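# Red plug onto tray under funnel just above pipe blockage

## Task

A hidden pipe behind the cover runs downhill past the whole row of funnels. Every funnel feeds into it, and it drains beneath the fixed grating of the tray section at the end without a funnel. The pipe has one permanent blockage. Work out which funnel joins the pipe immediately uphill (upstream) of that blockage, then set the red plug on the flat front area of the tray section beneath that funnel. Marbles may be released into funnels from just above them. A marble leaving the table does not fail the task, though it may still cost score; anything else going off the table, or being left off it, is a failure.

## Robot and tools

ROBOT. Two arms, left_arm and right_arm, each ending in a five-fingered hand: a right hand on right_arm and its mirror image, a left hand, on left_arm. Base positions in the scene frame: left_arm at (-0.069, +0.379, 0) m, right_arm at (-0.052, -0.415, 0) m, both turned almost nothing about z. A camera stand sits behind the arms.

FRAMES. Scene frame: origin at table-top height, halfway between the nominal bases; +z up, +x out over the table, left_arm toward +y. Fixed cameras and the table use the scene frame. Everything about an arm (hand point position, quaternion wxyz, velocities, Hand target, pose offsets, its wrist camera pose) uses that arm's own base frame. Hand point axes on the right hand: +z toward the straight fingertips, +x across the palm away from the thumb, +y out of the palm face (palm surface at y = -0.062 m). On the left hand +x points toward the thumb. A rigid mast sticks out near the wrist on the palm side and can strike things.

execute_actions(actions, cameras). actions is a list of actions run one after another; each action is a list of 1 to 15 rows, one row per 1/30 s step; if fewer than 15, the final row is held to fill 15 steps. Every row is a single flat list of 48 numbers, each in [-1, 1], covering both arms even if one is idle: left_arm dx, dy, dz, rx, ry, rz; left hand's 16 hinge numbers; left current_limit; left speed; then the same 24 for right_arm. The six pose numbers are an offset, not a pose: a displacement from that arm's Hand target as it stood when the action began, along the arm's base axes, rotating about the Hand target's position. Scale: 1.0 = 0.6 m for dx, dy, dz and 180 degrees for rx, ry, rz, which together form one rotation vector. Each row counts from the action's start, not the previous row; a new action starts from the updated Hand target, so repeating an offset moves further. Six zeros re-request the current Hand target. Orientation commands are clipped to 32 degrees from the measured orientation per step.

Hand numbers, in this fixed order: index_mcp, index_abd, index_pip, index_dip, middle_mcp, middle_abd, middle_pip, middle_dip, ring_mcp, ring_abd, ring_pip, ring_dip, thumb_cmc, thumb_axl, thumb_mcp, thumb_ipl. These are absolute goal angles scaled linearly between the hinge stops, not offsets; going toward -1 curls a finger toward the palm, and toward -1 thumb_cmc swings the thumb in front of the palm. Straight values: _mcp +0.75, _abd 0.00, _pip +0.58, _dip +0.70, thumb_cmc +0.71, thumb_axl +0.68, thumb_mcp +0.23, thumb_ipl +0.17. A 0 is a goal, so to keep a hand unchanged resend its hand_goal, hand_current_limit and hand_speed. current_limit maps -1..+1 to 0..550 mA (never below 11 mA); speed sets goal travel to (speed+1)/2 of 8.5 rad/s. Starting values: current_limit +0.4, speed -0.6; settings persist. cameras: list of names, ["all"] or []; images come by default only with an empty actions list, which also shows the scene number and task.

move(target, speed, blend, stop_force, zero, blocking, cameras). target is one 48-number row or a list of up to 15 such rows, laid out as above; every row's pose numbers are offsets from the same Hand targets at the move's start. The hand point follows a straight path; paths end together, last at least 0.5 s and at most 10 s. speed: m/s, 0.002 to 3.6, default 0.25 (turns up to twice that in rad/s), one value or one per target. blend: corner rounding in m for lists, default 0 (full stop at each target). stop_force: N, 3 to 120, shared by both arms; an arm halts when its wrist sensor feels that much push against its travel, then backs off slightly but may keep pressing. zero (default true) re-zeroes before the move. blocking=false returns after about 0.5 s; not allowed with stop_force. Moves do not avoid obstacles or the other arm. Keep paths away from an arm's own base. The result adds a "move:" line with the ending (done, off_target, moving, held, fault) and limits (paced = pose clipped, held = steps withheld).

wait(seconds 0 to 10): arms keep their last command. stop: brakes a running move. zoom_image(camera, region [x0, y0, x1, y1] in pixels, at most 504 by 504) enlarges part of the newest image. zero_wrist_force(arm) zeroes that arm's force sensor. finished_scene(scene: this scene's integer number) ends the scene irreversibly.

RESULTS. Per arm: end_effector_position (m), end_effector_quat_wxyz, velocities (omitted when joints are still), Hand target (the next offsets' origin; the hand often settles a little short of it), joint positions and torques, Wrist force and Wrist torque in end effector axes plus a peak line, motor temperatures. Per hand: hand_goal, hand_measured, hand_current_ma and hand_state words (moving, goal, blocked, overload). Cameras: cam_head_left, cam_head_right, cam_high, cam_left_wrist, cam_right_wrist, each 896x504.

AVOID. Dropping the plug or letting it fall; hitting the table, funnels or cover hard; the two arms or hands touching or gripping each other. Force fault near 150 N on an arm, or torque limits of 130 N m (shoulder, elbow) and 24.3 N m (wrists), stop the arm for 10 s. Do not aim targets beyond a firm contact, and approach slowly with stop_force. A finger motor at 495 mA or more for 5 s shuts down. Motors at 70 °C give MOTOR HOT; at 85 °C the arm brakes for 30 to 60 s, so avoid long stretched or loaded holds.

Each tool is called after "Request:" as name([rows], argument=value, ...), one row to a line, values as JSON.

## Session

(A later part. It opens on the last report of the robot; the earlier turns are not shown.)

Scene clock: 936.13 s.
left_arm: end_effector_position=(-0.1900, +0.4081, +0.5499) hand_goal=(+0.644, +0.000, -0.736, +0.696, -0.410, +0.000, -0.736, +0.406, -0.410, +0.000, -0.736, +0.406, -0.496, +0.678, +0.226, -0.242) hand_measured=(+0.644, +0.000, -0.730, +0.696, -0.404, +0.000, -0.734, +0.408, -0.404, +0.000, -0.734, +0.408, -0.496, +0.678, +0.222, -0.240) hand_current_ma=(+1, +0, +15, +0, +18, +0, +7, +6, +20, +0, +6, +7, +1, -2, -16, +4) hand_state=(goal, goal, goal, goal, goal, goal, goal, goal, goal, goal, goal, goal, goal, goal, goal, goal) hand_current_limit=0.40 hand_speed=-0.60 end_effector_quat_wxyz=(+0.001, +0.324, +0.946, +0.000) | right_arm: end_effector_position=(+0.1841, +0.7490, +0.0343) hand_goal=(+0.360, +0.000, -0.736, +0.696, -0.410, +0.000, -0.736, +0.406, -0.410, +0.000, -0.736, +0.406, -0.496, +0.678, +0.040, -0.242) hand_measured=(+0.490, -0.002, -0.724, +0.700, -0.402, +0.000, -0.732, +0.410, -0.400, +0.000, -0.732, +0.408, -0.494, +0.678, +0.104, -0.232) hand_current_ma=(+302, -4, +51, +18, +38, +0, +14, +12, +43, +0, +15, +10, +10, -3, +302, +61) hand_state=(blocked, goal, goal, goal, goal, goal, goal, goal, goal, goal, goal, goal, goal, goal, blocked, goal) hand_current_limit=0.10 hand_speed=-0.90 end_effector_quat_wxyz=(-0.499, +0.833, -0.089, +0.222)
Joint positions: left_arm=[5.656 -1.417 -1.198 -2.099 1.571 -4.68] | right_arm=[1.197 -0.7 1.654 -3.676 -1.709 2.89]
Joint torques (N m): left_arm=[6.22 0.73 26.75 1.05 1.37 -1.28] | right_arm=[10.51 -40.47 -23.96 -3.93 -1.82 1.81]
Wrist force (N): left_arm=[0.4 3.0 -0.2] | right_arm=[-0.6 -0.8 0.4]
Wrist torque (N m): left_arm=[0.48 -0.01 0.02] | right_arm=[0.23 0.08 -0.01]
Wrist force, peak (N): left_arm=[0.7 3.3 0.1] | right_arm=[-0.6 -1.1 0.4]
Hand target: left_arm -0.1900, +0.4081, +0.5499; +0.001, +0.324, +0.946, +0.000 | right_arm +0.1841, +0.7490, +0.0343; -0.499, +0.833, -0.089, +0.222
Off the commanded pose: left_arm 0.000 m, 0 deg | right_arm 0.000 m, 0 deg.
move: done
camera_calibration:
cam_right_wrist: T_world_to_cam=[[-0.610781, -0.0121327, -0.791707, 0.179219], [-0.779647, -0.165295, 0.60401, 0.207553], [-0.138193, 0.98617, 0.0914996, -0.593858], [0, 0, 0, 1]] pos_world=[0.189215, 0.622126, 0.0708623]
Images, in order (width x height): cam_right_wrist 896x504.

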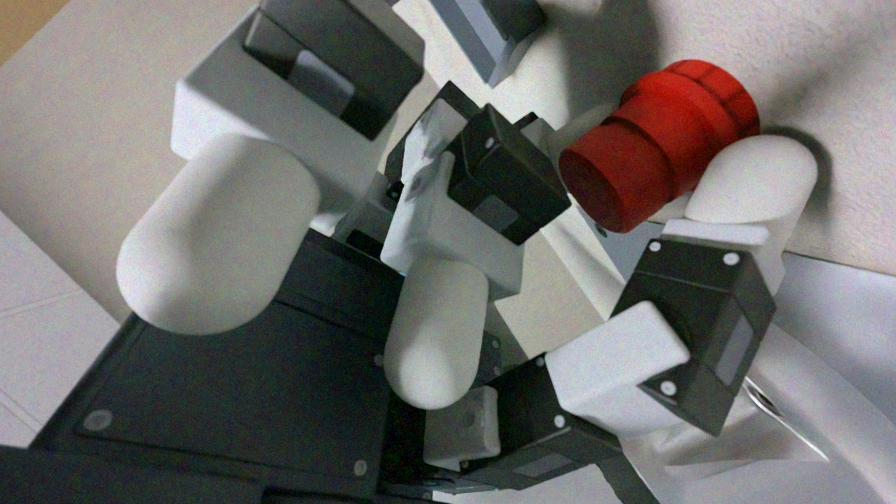

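Request:
move(target=[0,0,0,0,0,0,0.644,0,-0.737,0.696,-0.411,0,-0.737,0.406,-0.411,0,-0.737,0.406,-0.496,0.678,0.225,-0.243,0.4,-0.6,0,0,0.04,0,0,0,0.36,0,-0.737,0.696,-0.411,0,-0.737,0.406,-0.411,0,-0.737,0.406,-0.496,0.678,0.02,-0.243,0.2,-0.9], speed=0.03, cameras=["cam_right_wrist"])

Scene clock: 940.83 s.
left_arm: end_effector_position=(-0.1900, +0.4081, +0.5499) hand_goal=(+0.644, +0.000, -0.736, +0.696, -0.410, +0.000, -0.736, +0.406, -0.410, +0.000, -0.736, +0.406, -0.496, +0.678, +0.226, -0.242) hand_measured=(+0.644, +0.000, -0.730, +0.696, -0.404, +0.000, -0.734, +0.408, -0.404, +0.000, -0.734, +0.408, -0.496, +0.678, +0.222, -0.240) hand_current_ma=(+1, +0, +15, +0, +18, +0, +7, +6, +20, +0, +6, +7, +1, -2, -16, +4) hand_state=(goal, goal, goal, goal, goal, goal, goal, goal, goal, goal, goal, goal, goal, goal, goal, goal) hand_current_limit=0.40 hand_speed=-0.60 end_effector_quat_wxyz=(+0.001, +0.324, +0.946, +0.000) | right_arm: end_effector_position=(+0.1841, +0.7490, +0.0582) hand_goal=(+0.360, +0.000, -0.736, +0.696, -0.410, +0.000, -0.736, +0.406, -0.410, +0.000, -0.736, +0.406, -0.496, +0.678, +0.020, -0.242) hand_measured=(+0.484, -0.002, -0.712, +0.708, -0.402, +0.000, -0.732, +0.410, -0.400, +0.000, -0.732, +0.408, -0.494, +0.678, +0.098, -0.230) hand_current_ma=(+330, -4, +100, +47, +38, +0, +14, +12, +43, +0, +15, +10, +10, -3, +330, +71) hand_state=(blocked, goal, blocked, goal, goal, goal, goal, goal, goal, goal, goal, goal, goal, goal, blocked, goal) hand_current_limit=0.20 hand_speed=-0.90 end_effector_quat_wxyz=(-0.499, +0.833, -0.089, +0.222)
Joint positions: left_arm=[5.656 -1.417 -1.198 -2.099 1.571 -4.68] | right_arm=[1.197 -0.745 1.659 -3.635 -1.709 2.89]
Joint torques (N m): left_arm=[6.14 1.59 26.86 0.98 1.36 -1.37] | right_arm=[9.85 -55.76 -6.31 -1.26 -1.97 0.58]
Wrist force (N): left_arm=[0.3 2.8 -0.1] | right_arm=[-0.7 0.5 0.8]
Wrist torque (N m): left_arm=[0.44 0.02 0.00] | right_arm=[0.28 0.07 -0.01]
Wrist force, peak (N): left_arm=[0.5 3.3 0.0] | right_arm=[-0.9 -1.3 0.6]
Hand target: left_arm -0.1900, +0.4081, +0.5499; +0.001, +0.324, +0.946, +0.000 | right_arm +0.1841, +0.7490, +0.0583; -0.499, +0.833, -0.089, +0.222
Off the commanded pose: left_arm 0.000 m, 0 deg | right_arm 0.000 m, 0 deg.
move: done
camera_calibration:
cam_right_wrist: T_world_to_cam=[[-0.610781, -0.0121327, -0.791707, 0.198141], [-0.779647, -0.165295, 0.60401, 0.193118], [-0.138193, 0.98617, 0.0914996, -0.596044], [0, 0, 0, 1]] pos_world=[0.189215, 0.622126, 0.0947623]
Images, in order (width x height): cam_right_wrist 896x504.

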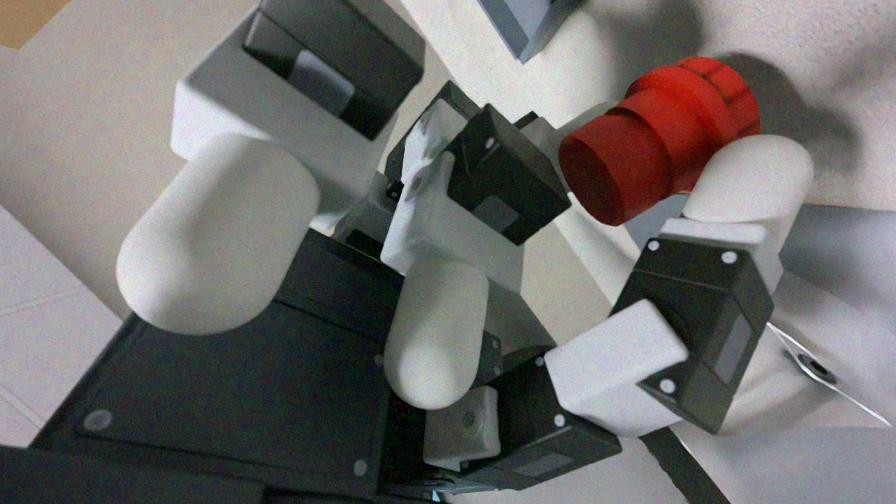

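Request:
move([
  [0,0,0,0,0,0,0.644,0,-0.737,0.696,-0.411,0,-0.737,0.406,-0.411,0,-0.737,0.406,-0.496,0.678,0.225,-0.243,0.4,-0.6,0,0,0.06,0,0,0,0.36,0,-0.737,0.696,-0.411,0,-0.737,0.406,-0.411,0,-0.737,0.406,-0.496,0.678,0.02,-0.243,0.2,-0.9],
  [0,0,0,0,0,0,0.644,0,-0.737,0.696,-0.411,0,-0.737,0.406,-0.411,0,-0.737,0.406,-0.496,0.678,0.225,-0.243,0.4,-0.6,0.1633,-0.1533,0.06,0,0,0,0.36,0,-0.737,0.696,-0.411,0,-0.737,0.406,-0.411,0,-0.737,0.406,-0.496,0.678,0.02,-0.243,0.2,-0.9],
], speed=0.1, blend=[0.02,0], cameras=["all"])

Request:
zoom_image(camera="cam_head_left", region=[340, 280, 500, 400])

Request:
zoom_image(camera="cam_head_right", region=[340, 280, 500, 400])

Scene clock: 958.97 s.
left_arm: end_effector_position=(-0.1900, +0.4081, +0.5499) hand_goal=(+0.644, +0.000, -0.736, +0.696, -0.410, +0.000, -0.736, +0.406, -0.410, +0.000, -0.736, +0.406, -0.496, +0.678, +0.226, -0.242) hand_measured=(+0.644, +0.000, -0.730, +0.696, -0.404, +0.000, -0.734, +0.408, -0.404, +0.000, -0.734, +0.408, -0.496, +0.678, +0.222, -0.240) hand_current_ma=(+1, +0, +15, +0, +18, +0, +7, +6, +20, +0, +6, +7, +1, -2, -16, +4) hand_state=(goal, goal, goal, goal, goal, goal, goal, goal, goal, goal, goal, goal, goal, goal, goal, goal) hand_current_limit=0.40 hand_speed=-0.60 end_effector_quat_wxyz=(+0.001, +0.324, +0.946, +0.000) | right_arm: end_effector_position=(+0.2819, +0.6571, +0.0943) hand_goal=(+0.360, +0.000, -0.736, +0.696, -0.410, +0.000, -0.736, +0.406, -0.410, +0.000, -0.736, +0.406, -0.496, +0.678, +0.020, -0.242) hand_measured=(+0.484, -0.002, -0.712, +0.708, -0.402, +0.000, -0.732, +0.410, -0.400, +0.000, -0.732, +0.408, -0.494, +0.678, +0.098, -0.230) hand_current_ma=(+330, -4, +101, +47, +38, +0, +14, +12, +43, +0, +15, +10, +10, -3, +330, +71) hand_state=(blocked, goal, blocked, goal, goal, goal, goal, goal, goal, goal, goal, goal, goal, goal, blocked, goal) hand_current_limit=0.20 hand_speed=-0.90 end_effector_quat_wxyz=(-0.499, +0.833, -0.089, +0.222)
Joint positions: left_arm=[5.656 -1.417 -1.198 -2.099 1.571 -4.68] | right_arm=[0.964 -0.909 1.87 -3.685 -1.497 2.796]
Joint torques (N m): left_arm=[5.61 0.68 26.11 1.02 1.51 -1.1] | right_arm=[-13.52 -51.2 -7.12 -4.31 1.75 -2.23]
Wrist force (N): left_arm=[0.3 3.2 0.0] | right_arm=[-0.7 0.7 0.5]
Wrist torque (N m): left_arm=[0.48 0.01 0.00] | right_arm=[0.31 0.09 0.17]
Wrist force, peak (N): left_arm=[0.3 3.5 0.0] | right_arm=[-0.8 1.4 0.9]
Hand target: left_arm -0.1900, +0.4081, +0.5499; +0.001, +0.324, +0.946, +0.000 | right_arm +0.2820, +0.6570, +0.0943; -0.499, +0.833, -0.089, +0.222
Off the commanded pose: left_arm 0.000 m, 0 deg | right_arm 0.000 m, 0 deg.
move: done; blend cut to 0.018 m at target 1
camera_calibration:
cam_left_wrist: T_world_to_cam=[[0.173812, -0.984504, 0.0232521, 0.389176], [-0.671253, -0.101166, 0.734293, -0.538712], [-0.720562, -0.143237, -0.678435, 0.418968], [0, 0, 0, 1]] pos_world=[-0.127363, 0.388658, 0.670765]
cam_right_wrist: T_world_to_cam=[[-0.610781, -0.0121327, -0.791707, 0.285402], [-0.779647, -0.165295, 0.60401, 0.23245], [-0.138193, 0.98617, 0.0914996, -0.495189], [0, 0, 0, 1]] pos_world=[0.287115, 0.530226, 0.130862]

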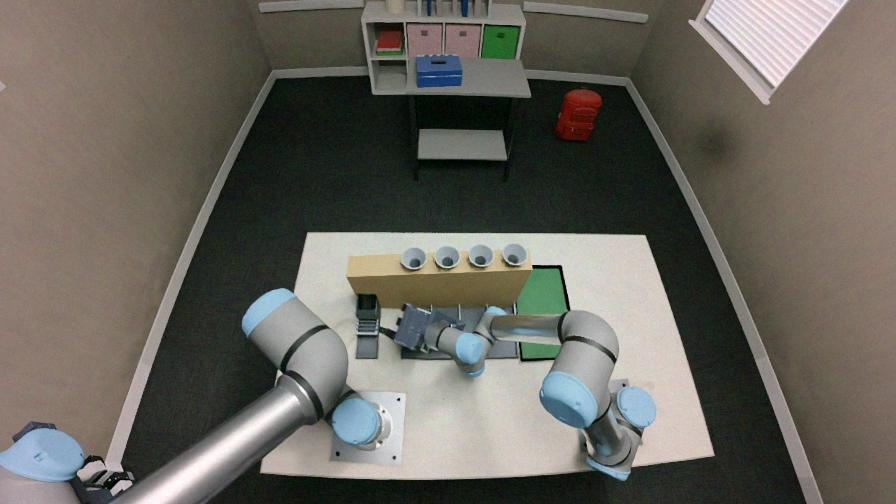

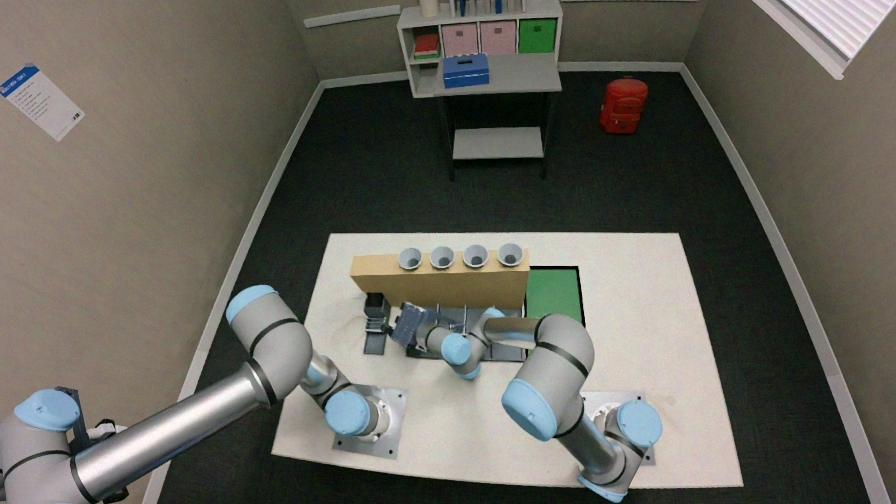

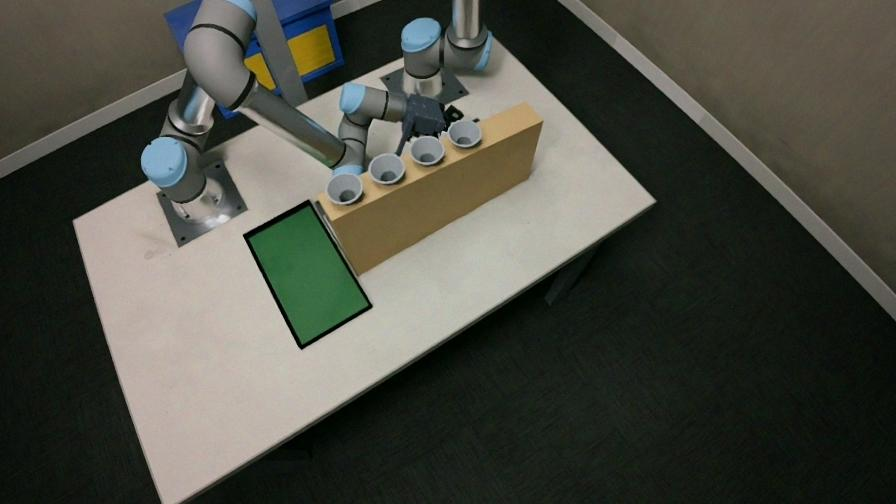

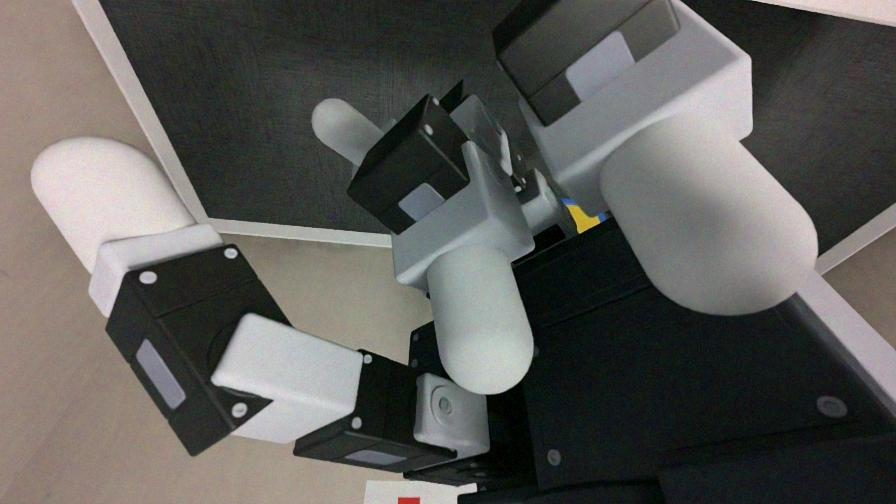

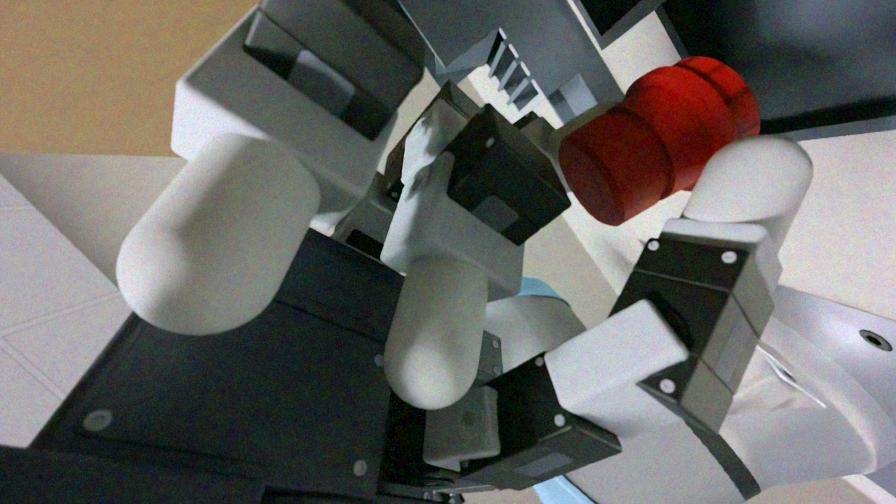

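Scaled by 3.150.

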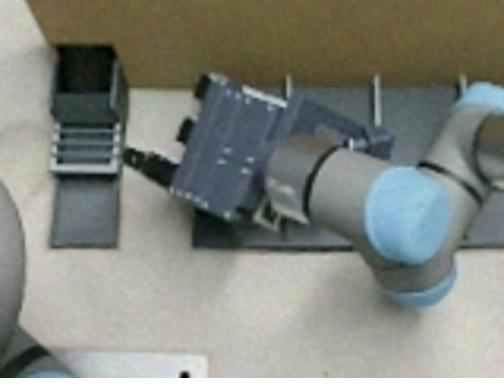

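Scaled by 3.150.

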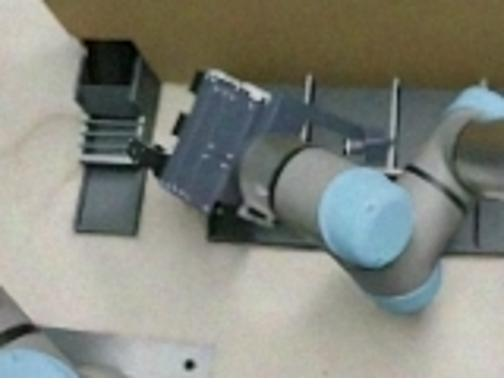

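Request:
zoom_image(camera="cam_right_wrist", region=[560, 0, 896, 220])

Scaled by 1.500.

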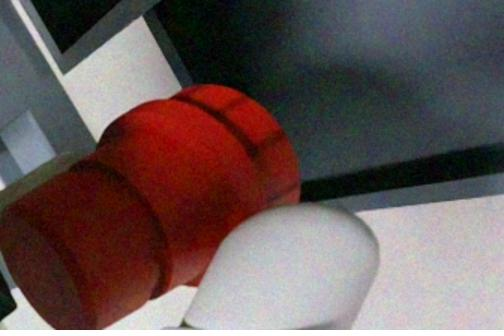

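Request:
move(target=[0,0,0,0,0,0,0.644,0,-0.737,0.696,-0.411,0,-0.737,0.406,-0.411,0,-0.737,0.406,-0.496,0.678,0.225,-0.243,0.4,-0.6,-0.004,0.004,-0.0767,0,0,0,0.36,0,-0.737,0.696,-0.411,0,-0.737,0.406,-0.411,0,-0.737,0.406,-0.496,0.678,0.02,-0.243,0.2,-0.9], speed=0.06)

Request:
move(target=[0,0,0,0,0,0,0.644,0,-0.737,0.696,-0.411,0,-0.737,0.406,-0.411,0,-0.737,0.406,-0.496,0.678,0.225,-0.243,0.4,-0.6,0,0,-0.025,0,0,0,0.36,0,-0.737,0.696,-0.411,0,-0.737,0.406,-0.411,0,-0.737,0.406,-0.496,0.678,0.02,-0.243,0.2,-0.9], speed=0.015, stop_force=3.5, cameras=["cam_right_wrist"])

Scene clock: 972.57 s.
left_arm: end_effector_position=(-0.1900, +0.4081, +0.5499) hand_goal=(+0.644, +0.000, -0.736, +0.696, -0.410, +0.000, -0.736, +0.406, -0.410, +0.000, -0.736, +0.406, -0.496, +0.678, +0.226, -0.242) hand_measured=(+0.644, +0.000, -0.730, +0.696, -0.404, +0.000, -0.734, +0.408, -0.404, +0.000, -0.734, +0.408, -0.496, +0.678, +0.222, -0.240) hand_current_ma=(+1, +0, +15, +0, +18, +0, +7, +6, +20, +0, +6, +7, +1, -2, -16, +4) hand_state=(goal, goal, goal, goal, goal, goal, goal, goal, goal, goal, goal, goal, goal, goal, goal, goal) hand_current_limit=0.40 hand_speed=-0.60 end_effector_quat_wxyz=(+0.001, +0.324, +0.946, +0.000) | right_arm: end_effector_position=(+0.2796, +0.6594, +0.0484) hand_goal=(+0.360, +0.000, -0.736, +0.696, -0.410, +0.000, -0.736, +0.406, -0.410, +0.000, -0.736, +0.406, -0.496, +0.678, +0.020, -0.242) hand_measured=(+0.484, -0.002, -0.712, +0.708, -0.402, +0.000, -0.732, +0.410, -0.400, +0.000, -0.732, +0.408, -0.494, +0.678, +0.098, -0.230) hand_current_ma=(+330, -4, +101, +47, +38, +0, +14, +12, +43, +0, +15, +10, +10, -3, +330, +71) hand_state=(blocked, goal, blocked, goal, goal, goal, goal, goal, goal, goal, goal, goal, goal, goal, blocked, goal) hand_current_limit=0.20 hand_speed=-0.90 end_effector_quat_wxyz=(-0.499, +0.833, -0.089, +0.222)
Joint positions: left_arm=[5.656 -1.417 -1.198 -2.099 1.571 -4.68] | right_arm=[0.97 -0.812 1.863 -3.776 -1.502 2.798]
Joint torques (N m): left_arm=[5.47 0.64 26.06 1 1.28 -1.19] | right_arm=[10.35 -36.27 -23.31 -4.81 -1.77 1.96]
Wrist force (N): left_arm=[0.6 3.3 0.1] | right_arm=[-0.7 0.6 0.6]
Wrist torque (N m): left_arm=[0.49 -0.03 0.02] | right_arm=[0.30 0.07 -0.02]
Wrist force, peak (N): left_arm=[0.5 3.3 -0.1] | right_arm=[-0.9 1.3 0.8]
Hand target: left_arm -0.1900, +0.4081, +0.5499; +0.001, +0.324, +0.946, +0.000 | right_arm +0.2796, +0.6594, +0.0483; -0.499, +0.833, -0.089, +0.222
Off the commanded pose: left_arm 0.000 m, 0 deg | right_arm 0.000 m, 0 deg.
move: done

Scene clock: 974.27 s.
left_arm: end_effector_position=(-0.1900, +0.4081, +0.5499) hand_goal=(+0.644, +0.000, -0.736, +0.696, -0.410, +0.000, -0.736, +0.406, -0.410, +0.000, -0.736, +0.406, -0.496, +0.678, +0.226, -0.242) hand_measured=(+0.644, +0.000, -0.730, +0.696, -0.404, +0.000, -0.734, +0.408, -0.404, +0.000, -0.734, +0.408, -0.496, +0.678, +0.222, -0.240) hand_current_ma=(+1, +0, +15, +0, +18, +0, +7, +6, +20, +0, +6, +7, +1, -2, -16, +4) hand_state=(goal, goal, goal, goal, goal, goal, goal, goal, goal, goal, goal, goal, goal, goal, goal, goal) hand_current_limit=0.40 hand_speed=-0.60 end_effector_quat_wxyz=(+0.001, +0.324, +0.946, +0.000) | right_arm: end_effector_position=(+0.2796, +0.6594, +0.0406) hand_goal=(+0.360, +0.000, -0.736, +0.696, -0.410, +0.000, -0.736, +0.406, -0.410, +0.000, -0.736, +0.406, -0.496, +0.678, +0.020, -0.242) hand_measured=(+0.484, -0.002, -0.718, +0.704, -0.402, +0.000, -0.732, +0.410, -0.400, +0.000, -0.732, +0.408, -0.492, +0.678, +0.098, -0.226) hand_current_ma=(+330, -4, +78, +31, +38, +0, +14, +12, +43, +0, +15, +10, +13, -1, +330, +90) hand_state=(blocked, goal, goal, goal, goal, goal, goal, goal, goal, goal, goal, goal, goal, goal, blocked, goal) hand_current_limit=0.20 hand_speed=-0.90 end_effector_quat_wxyz=(-0.499, +0.833, -0.089, +0.222)
Joint positions: left_arm=[5.656 -1.417 -1.198 -2.099 1.571 -4.68] | right_arm=[0.97 -0.795 1.861 -3.791 -1.502 2.798]
Joint torques (N m): left_arm=[6.3 0.1 26.49 0.93 1.38 -1.06] | right_arm=[9.99 -53.03 -2.03 -0.56 -1.86 1.55]
Wrist force (N): left_arm=[0.6 2.9 -0.1] | right_arm=[-0.9 -1.0 0.8]
Wrist torque (N m): left_arm=[0.46 -0.03 0.03] | right_arm=[0.22 0.10 -0.02]
Wrist force, peak (N): left_arm=[0.3 3.3 -0.1] | right_arm=[-0.7 -4.5 -0.3]
Hand target: left_arm -0.1900, +0.4081, +0.5499; +0.001, +0.324, +0.946, +0.000 | right_arm +0.2796, +0.6594, +0.0406; -0.499, +0.833, -0.089, +0.222 (not the last commanded pose)
Off the commanded pose: left_arm 0.000 m, 0 deg | right_arm 0.007 m, 0 deg.
move: contact (right_arm)
camera_calibration:
cam_right_wrist: T_world_to_cam=[[-0.610781, -0.0121327, -0.791707, 0.24151], [-0.779647, -0.165295, 0.60401, 0.263472], [-0.138193, 0.98617, 0.0914996, -0.492862], [0, 0, 0, 1]] pos_world=[0.284815, 0.532526, 0.0771623]
Images, in order (width x height): cam_right_wrist 896x504.

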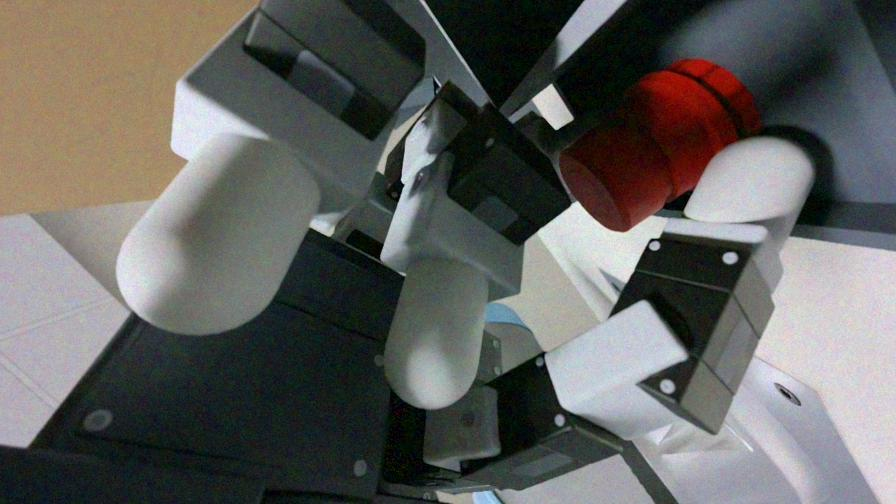

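Request:
zoom_image(camera="cam_right_wrist", region=[500, 0, 896, 260])

Request:
move(target=[0,0,0,0,0,0,0.644,0,-0.737,0.696,-0.411,0,-0.737,0.406,-0.411,0,-0.737,0.406,-0.496,0.678,0.225,-0.243,0.4,-0.6,0,0,0,0,0,0,0.54,0,-0.737,0.696,-0.411,0,-0.737,0.406,-0.411,0,-0.737,0.406,-0.496,0.678,0.15,-0.243,0.2,-0.9], speed=0.05)

Request:
move(target=[0,0,0,0,0,0,0.644,0,-0.737,0.696,-0.411,0,-0.737,0.406,-0.411,0,-0.737,0.406,-0.496,0.678,0.225,-0.243,0.4,-0.6,0,0,0,0,0,0,0.62,0,-0.737,0.696,-0.411,0,-0.737,0.406,-0.411,0,-0.737,0.406,-0.496,0.678,0.225,-0.243,0.4,-0.8], speed=0.05, cameras=["cam_right_wrist"])

Scaled by 1.273.

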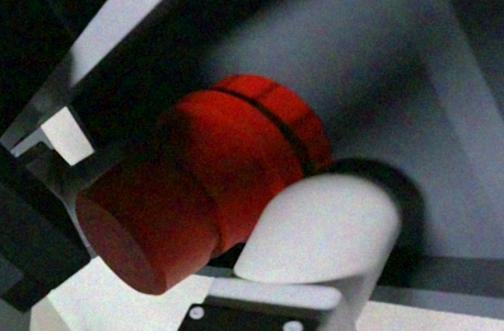

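Scene clock: 980.97 s.
left_arm: end_effector_position=(-0.1900, +0.4081, +0.5499) hand_goal=(+0.644, +0.000, -0.736, +0.696, -0.410, +0.000, -0.736, +0.406, -0.410, +0.000, -0.736, +0.406, -0.496, +0.678, +0.226, -0.242) hand_measured=(+0.644, +0.000, -0.730, +0.696, -0.404, +0.000, -0.734, +0.408, -0.404, +0.000, -0.734, +0.408, -0.496, +0.678, +0.222, -0.240) hand_current_ma=(+1, +0, +15, +0, +18, +0, +7, +6, +20, +0, +6, +7, +1, -2, -16, +4) hand_state=(goal, goal, goal, goal, goal, goal, goal, goal, goal, goal, goal, goal, goal, goal, goal, goal) hand_current_limit=0.40 hand_speed=-0.60 end_effector_quat_wxyz=(+0.001, +0.324, +0.946, +0.000) | right_arm: end_effector_position=(+0.2796, +0.6594, +0.0406) hand_goal=(+0.540, +0.000, -0.736, +0.696, -0.410, +0.000, -0.736, +0.406, -0.410, +0.000, -0.736, +0.406, -0.496, +0.678, +0.150, -0.242) hand_measured=(+0.526, -0.002, -0.730, +0.700, -0.402, +0.000, -0.732, +0.410, -0.400, +0.000, -0.732, +0.408, -0.492, +0.678, +0.146, -0.240) hand_current_ma=(-62, -4, +23, +14, +38, +0, +14, +12, +43, +0, +15, +10, +13, -1, -16, +15) hand_state=(goal, goal, goal, goal, goal, goal, goal, goal, goal, goal, goal, goal, goal, goal, goal, goal) hand_current_limit=0.20 hand_speed=-0.90 end_effector_quat_wxyz=(-0.499, +0.833, -0.089, +0.222)
Joint positions: left_arm=[5.656 -1.417 -1.198 -2.099 1.571 -4.68] | right_arm=[0.97 -0.795 1.861 -3.791 -1.502 2.798]
Joint torques (N m): left_arm=[5.59 0.18 25.81 0.77 1.29 -1] | right_arm=[5.71 -52.61 -4.78 -0.9 -1.53 0.24]
Wrist force (N): left_arm=[0.5 3.0 0.1] | right_arm=[-0.9 0.1 0.5]
Wrist torque (N m): left_arm=[0.45 -0.01 0.02] | right_arm=[0.27 0.12 -0.05]
Wrist force, peak (N): left_arm=[0.5 3.3 0.1] | right_arm=[-1.1 -1.5 0.7]
Hand target: left_arm -0.1900, +0.4081, +0.5499; +0.001, +0.324, +0.946, +0.000 | right_arm +0.2796, +0.6594, +0.0406; -0.499, +0.833, -0.089, +0.222
Off the commanded pose: left_arm 0.000 m, 0 deg | right_arm 0.000 m, 0 deg.
move: done

Scene clock: 981.47 s.
left_arm: end_effector_position=(-0.1900, +0.4081, +0.5499) hand_goal=(+0.644, +0.000, -0.736, +0.696, -0.410, +0.000, -0.736, +0.406, -0.410, +0.000, -0.736, +0.406, -0.496, +0.678, +0.226, -0.242) hand_measured=(+0.644, +0.000, -0.730, +0.696, -0.404, +0.000, -0.734, +0.408, -0.404, +0.000, -0.734, +0.408, -0.496, +0.678, +0.222, -0.240) hand_current_ma=(+1, +0, +15, +0, +18, +0, +7, +6, +20, +0, +6, +7, +1, -2, -16, +4) hand_state=(goal, goal, goal, goal, goal, goal, goal, goal, goal, goal, goal, goal, goal, goal, goal, goal) hand_current_limit=0.40 hand_speed=-0.60 end_effector_quat_wxyz=(+0.001, +0.324, +0.946, +0.000) | right_arm: end_effector_position=(+0.2796, +0.6594, +0.0406) hand_goal=(+0.620, +0.000, -0.736, +0.696, -0.410, +0.000, -0.736, +0.406, -0.410, +0.000, -0.736, +0.406, -0.496, +0.678, +0.226, -0.242) hand_measured=(+0.580, -0.002, -0.740, +0.694, -0.402, +0.000, -0.732, +0.410, -0.400, +0.000, -0.732, +0.408, -0.492, +0.678, +0.218, -0.240) hand_current_ma=(-184, -4, -18, -5, +38, +0, +14, +12, +43, +0, +15, +10, +13, -1, -43, +7) hand_state=(blocked, goal, goal, goal, goal, goal, goal, goal, goal, goal, goal, goal, goal, goal, goal, goal) hand_current_limit=0.40 hand_speed=-0.80 end_effector_quat_wxyz=(-0.499, +0.833, -0.089, +0.222)
Joint positions: left_arm=[5.656 -1.417 -1.198 -2.099 1.571 -4.68] | right_arm=[0.97 -0.795 1.861 -3.791 -1.502 2.798]
Joint torques (N m): left_arm=[6.42 0.82 25.87 0.95 1.36 -0.94] | right_arm=[4.96 -50.47 -5.64 -1.5 -1.69 0.08]
Wrist force (N): left_arm=[0.3 3.0 0.0] | right_arm=[-0.4 0.0 0.1]
Wrist torque (N m): left_arm=[0.46 0.01 0.01] | right_arm=[0.24 0.08 -0.04]
Wrist force, peak (N): left_arm=[0.5 3.2 0.0] | right_arm=[-0.8 0.3 0.8]
Hand target: left_arm -0.1900, +0.4081, +0.5499; +0.001, +0.324, +0.946, +0.000 | right_arm +0.2796, +0.6594, +0.0406; -0.499, +0.833, -0.089, +0.222
Off the commanded pose: left_arm 0.000 m, 0 deg | right_arm 0.000 m, 0 deg.
move: done
camera_calibration:
cam_right_wrist: T_world_to_cam=[[-0.610781, -0.0121327, -0.791707, 0.24151], [-0.779647, -0.165295, 0.60401, 0.263472], [-0.138193, 0.98617, 0.0914996, -0.492862], [0, 0, 0, 1]] pos_world=[0.284815, 0.532526, 0.0771623]
Images, in order (width x height): cam_right_wrist 896x504.

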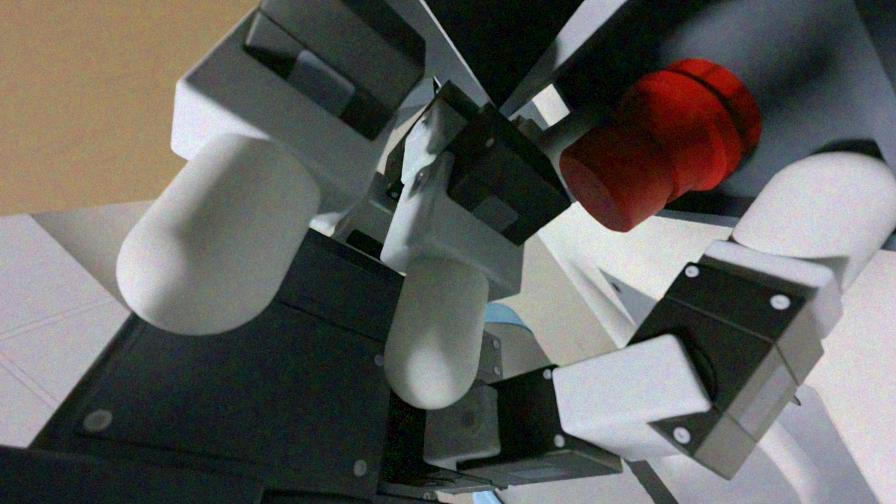

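Request:
move(target=[0,0,0,0,0,0,0.644,0,-0.737,0.696,-0.411,0,-0.737,0.406,-0.411,0,-0.737,0.406,-0.496,0.678,0.225,-0.243,0.4,-0.6,0,0,0.25,0,0,0,0.57,0,-0.737,0.696,-0.411,0,-0.737,0.406,-0.411,0,-0.737,0.406,-0.496,0.678,0.225,-0.243,0.4,-0.8], speed=0.06)

Request:
move(target=[0,0,0,0,0,0,0.644,0,-0.737,0.696,-0.411,0,-0.737,0.406,-0.411,0,-0.737,0.406,-0.496,0.678,0.225,-0.243,0.4,-0.6,0.1,-0.5,0.4,0,0,-0.15,0.57,0,-0.737,0.696,-0.411,0,-0.737,0.406,-0.411,0,-0.737,0.406,-0.496,0.678,0.225,-0.243,0.4,-0.8], speed=0.25, cameras=["cam_head_left","cam_head_right","cam_high"])

Request:
zoom_image(camera="cam_head_left", region=[340, 280, 500, 400])

Request:
zoom_image(camera="cam_head_right", region=[340, 280, 500, 400])

Scene clock: 991.57 s.
left_arm: end_effector_position=(-0.1900, +0.4081, +0.5499) hand_goal=(+0.644, +0.000, -0.736, +0.696, -0.410, +0.000, -0.736, +0.406, -0.410, +0.000, -0.736, +0.406, -0.496, +0.678, +0.226, -0.242) hand_measured=(+0.644, +0.000, -0.730, +0.696, -0.404, +0.000, -0.734, +0.408, -0.404, +0.000, -0.734, +0.408, -0.496, +0.678, +0.222, -0.240) hand_current_ma=(+1, +0, +15, +0, +18, +0, +7, +6, +20, +0, +6, +7, +1, -2, -16, +4) hand_state=(goal, goal, goal, goal, goal, goal, goal, goal, goal, goal, goal, goal, goal, goal, goal, goal) hand_current_limit=0.40 hand_speed=-0.60 end_effector_quat_wxyz=(+0.001, +0.324, +0.946, +0.000) | right_arm: end_effector_position=(+0.2796, +0.6594, +0.1905) hand_goal=(+0.570, +0.000, -0.736, +0.696, -0.410, +0.000, -0.736, +0.406, -0.410, +0.000, -0.736, +0.406, -0.496, +0.678, +0.226, -0.242) hand_measured=(+0.566, -0.002, -0.738, +0.694, -0.402, +0.000, -0.732, +0.410, -0.400, +0.000, -0.732, +0.408, -0.492, +0.678, +0.222, -0.240) hand_current_ma=(-16, -4, -5, -5, +38, +0, +14, +12, +43, +0, +15, +10, +13, -1, -21, +7) hand_state=(goal, goal, goal, goal, goal, goal, goal, goal, goal, goal, goal, goal, goal, goal, goal, goal) hand_current_limit=0.40 hand_speed=-0.80 end_effector_quat_wxyz=(-0.499, +0.833, -0.089, +0.222)
Joint positions: left_arm=[5.656 -1.417 -1.198 -2.099 1.571 -4.68] | right_arm=[0.97 -1.084 1.828 -3.469 -1.502 2.798]
Joint torques (N m): left_arm=[5.3 0.35 26.03 0.95 1.31 -0.83] | right_arm=[5.04 -49.1 -27.92 -0.87 -0.54 1.14]
Wrist force (N): left_arm=[0.7 2.9 -0.1] | right_arm=[-0.7 -0.2 0.6]
Wrist torque (N m): left_arm=[0.45 -0.04 0.04] | right_arm=[0.21 0.10 -0.04]
Wrist force, peak (N): left_arm=[0.6 3.3 -0.2] | right_arm=[-0.9 -1.0 0.4]
Hand target: left_arm -0.1900, +0.4081, +0.5499; +0.001, +0.324, +0.946, +0.000 | right_arm +0.2796, +0.6594, +0.1906; -0.499, +0.833, -0.089, +0.222
Off the commanded pose: left_arm 0.000 m, 0 deg | right_arm 0.000 m, 0 deg.
move: done

Scene clock: 993.83 s.
left_arm: end_effector_position=(-0.1900, +0.4081, +0.5499) hand_goal=(+0.644, +0.000, -0.736, +0.696, -0.410, +0.000, -0.736, +0.406, -0.410, +0.000, -0.736, +0.406, -0.496, +0.678, +0.226, -0.242) hand_measured=(+0.644, +0.000, -0.730, +0.696, -0.404, +0.000, -0.734, +0.408, -0.404, +0.000, -0.734, +0.408, -0.496, +0.678, +0.222, -0.240) hand_current_ma=(+1, +0, +15, +0, +18, +0, +7, +6, +20, +0, +6, +7, +1, -2, -16, +4) hand_state=(goal, goal, goal, goal, goal, goal, goal, goal, goal, goal, goal, goal, goal, goal, goal, goal) hand_current_limit=0.40 hand_speed=-0.60 end_effector_quat_wxyz=(+0.001, +0.324, +0.946, +0.000) | right_arm: end_effector_position=(+0.3396, +0.3595, +0.4306) hand_goal=(+0.570, +0.000, -0.736, +0.696, -0.410, +0.000, -0.736, +0.406, -0.410, +0.000, -0.736, +0.406, -0.496, +0.678, +0.226, -0.242) hand_measured=(+0.566, -0.002, -0.738, +0.694, -0.402, +0.000, -0.732, +0.410, -0.400, +0.000, -0.732, +0.408, -0.492, +0.678, +0.222, -0.240) hand_current_ma=(-16, -4, -5, -5, +37, +0, +14, +12, +41, +0, +15, +10, +13, -1, -19, +7) hand_state=(goal, goal, goal, goal, goal, goal, goal, goal, goal, goal, goal, goal, goal, goal, goal, goal) hand_current_limit=0.40 hand_speed=-0.80 end_effector_quat_wxyz=(-0.433, +0.789, -0.281, +0.332)
Joint positions: left_arm=[5.656 -1.417 -1.198 -2.099 1.571 -4.68] | right_arm=[0.537 -1.875 2.017 -2.867 -1.536 2.813]
Joint torques (N m): left_arm=[6.13 0.82 25.8 0.96 1.25 -0.76] | right_arm=[-11.13 -17.46 -34.31 -0.82 1.38 -2.13]
Wrist force (N): left_arm=[0.6 3.1 -0.1] | right_arm=[-0.7 0.1 0.7]
Wrist torque (N m): left_arm=[0.47 -0.02 0.02] | right_arm=[0.27 0.10 0.15]
Wrist force, peak (N): left_arm=[0.4 3.3 -0.1] | right_arm=[-1.4 -0.1 1.4]
Hand target: left_arm -0.1900, +0.4081, +0.5499; +0.001, +0.324, +0.946, +0.000 | right_arm +0.3396, +0.3594, +0.4306; -0.433, +0.789, -0.281, +0.332
Off the commanded pose: left_arm 0.000 m, 0 deg | right_arm 0.000 m, 0 deg.
move: done
Images, in order (width x height): cam_head_left 896x504, cam_head_right 896x504, cam_high 896x504.

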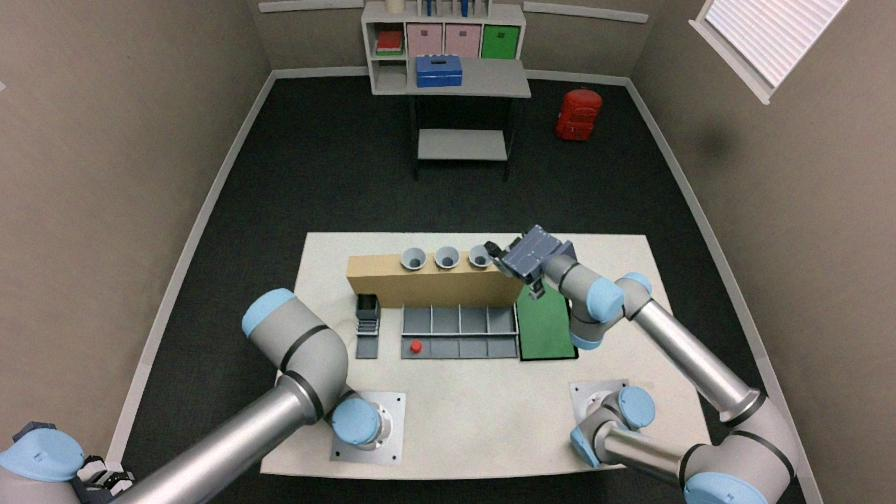

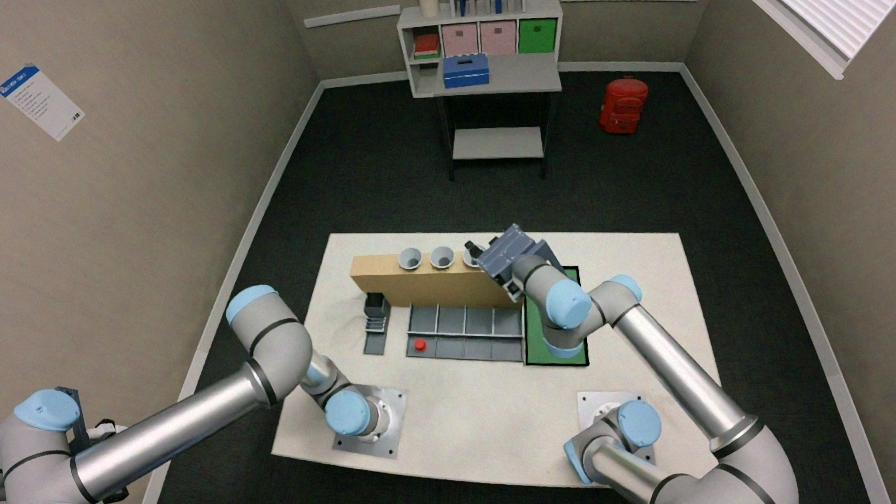

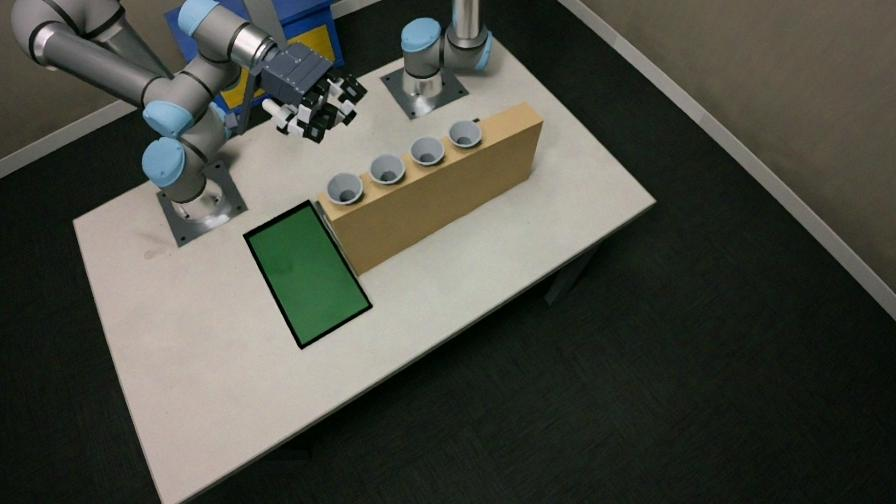

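Scaled by 3.150.

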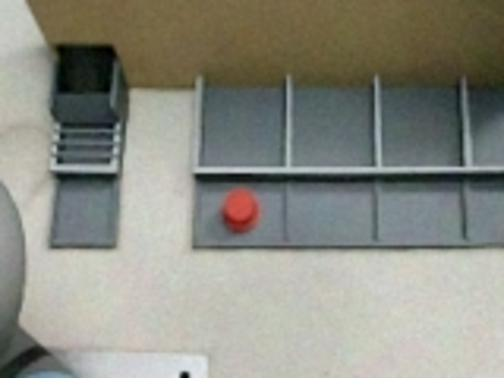

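Scaled by 3.150.

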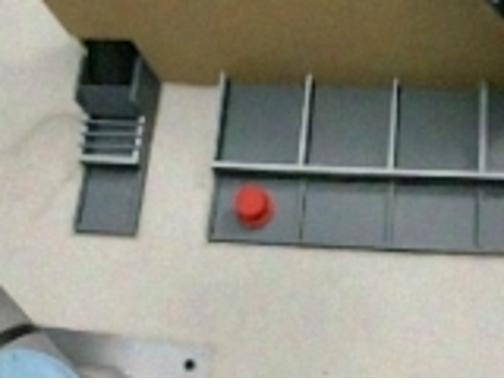

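Request:
finished_scene(scene=1)

The scene is finished: the task was done.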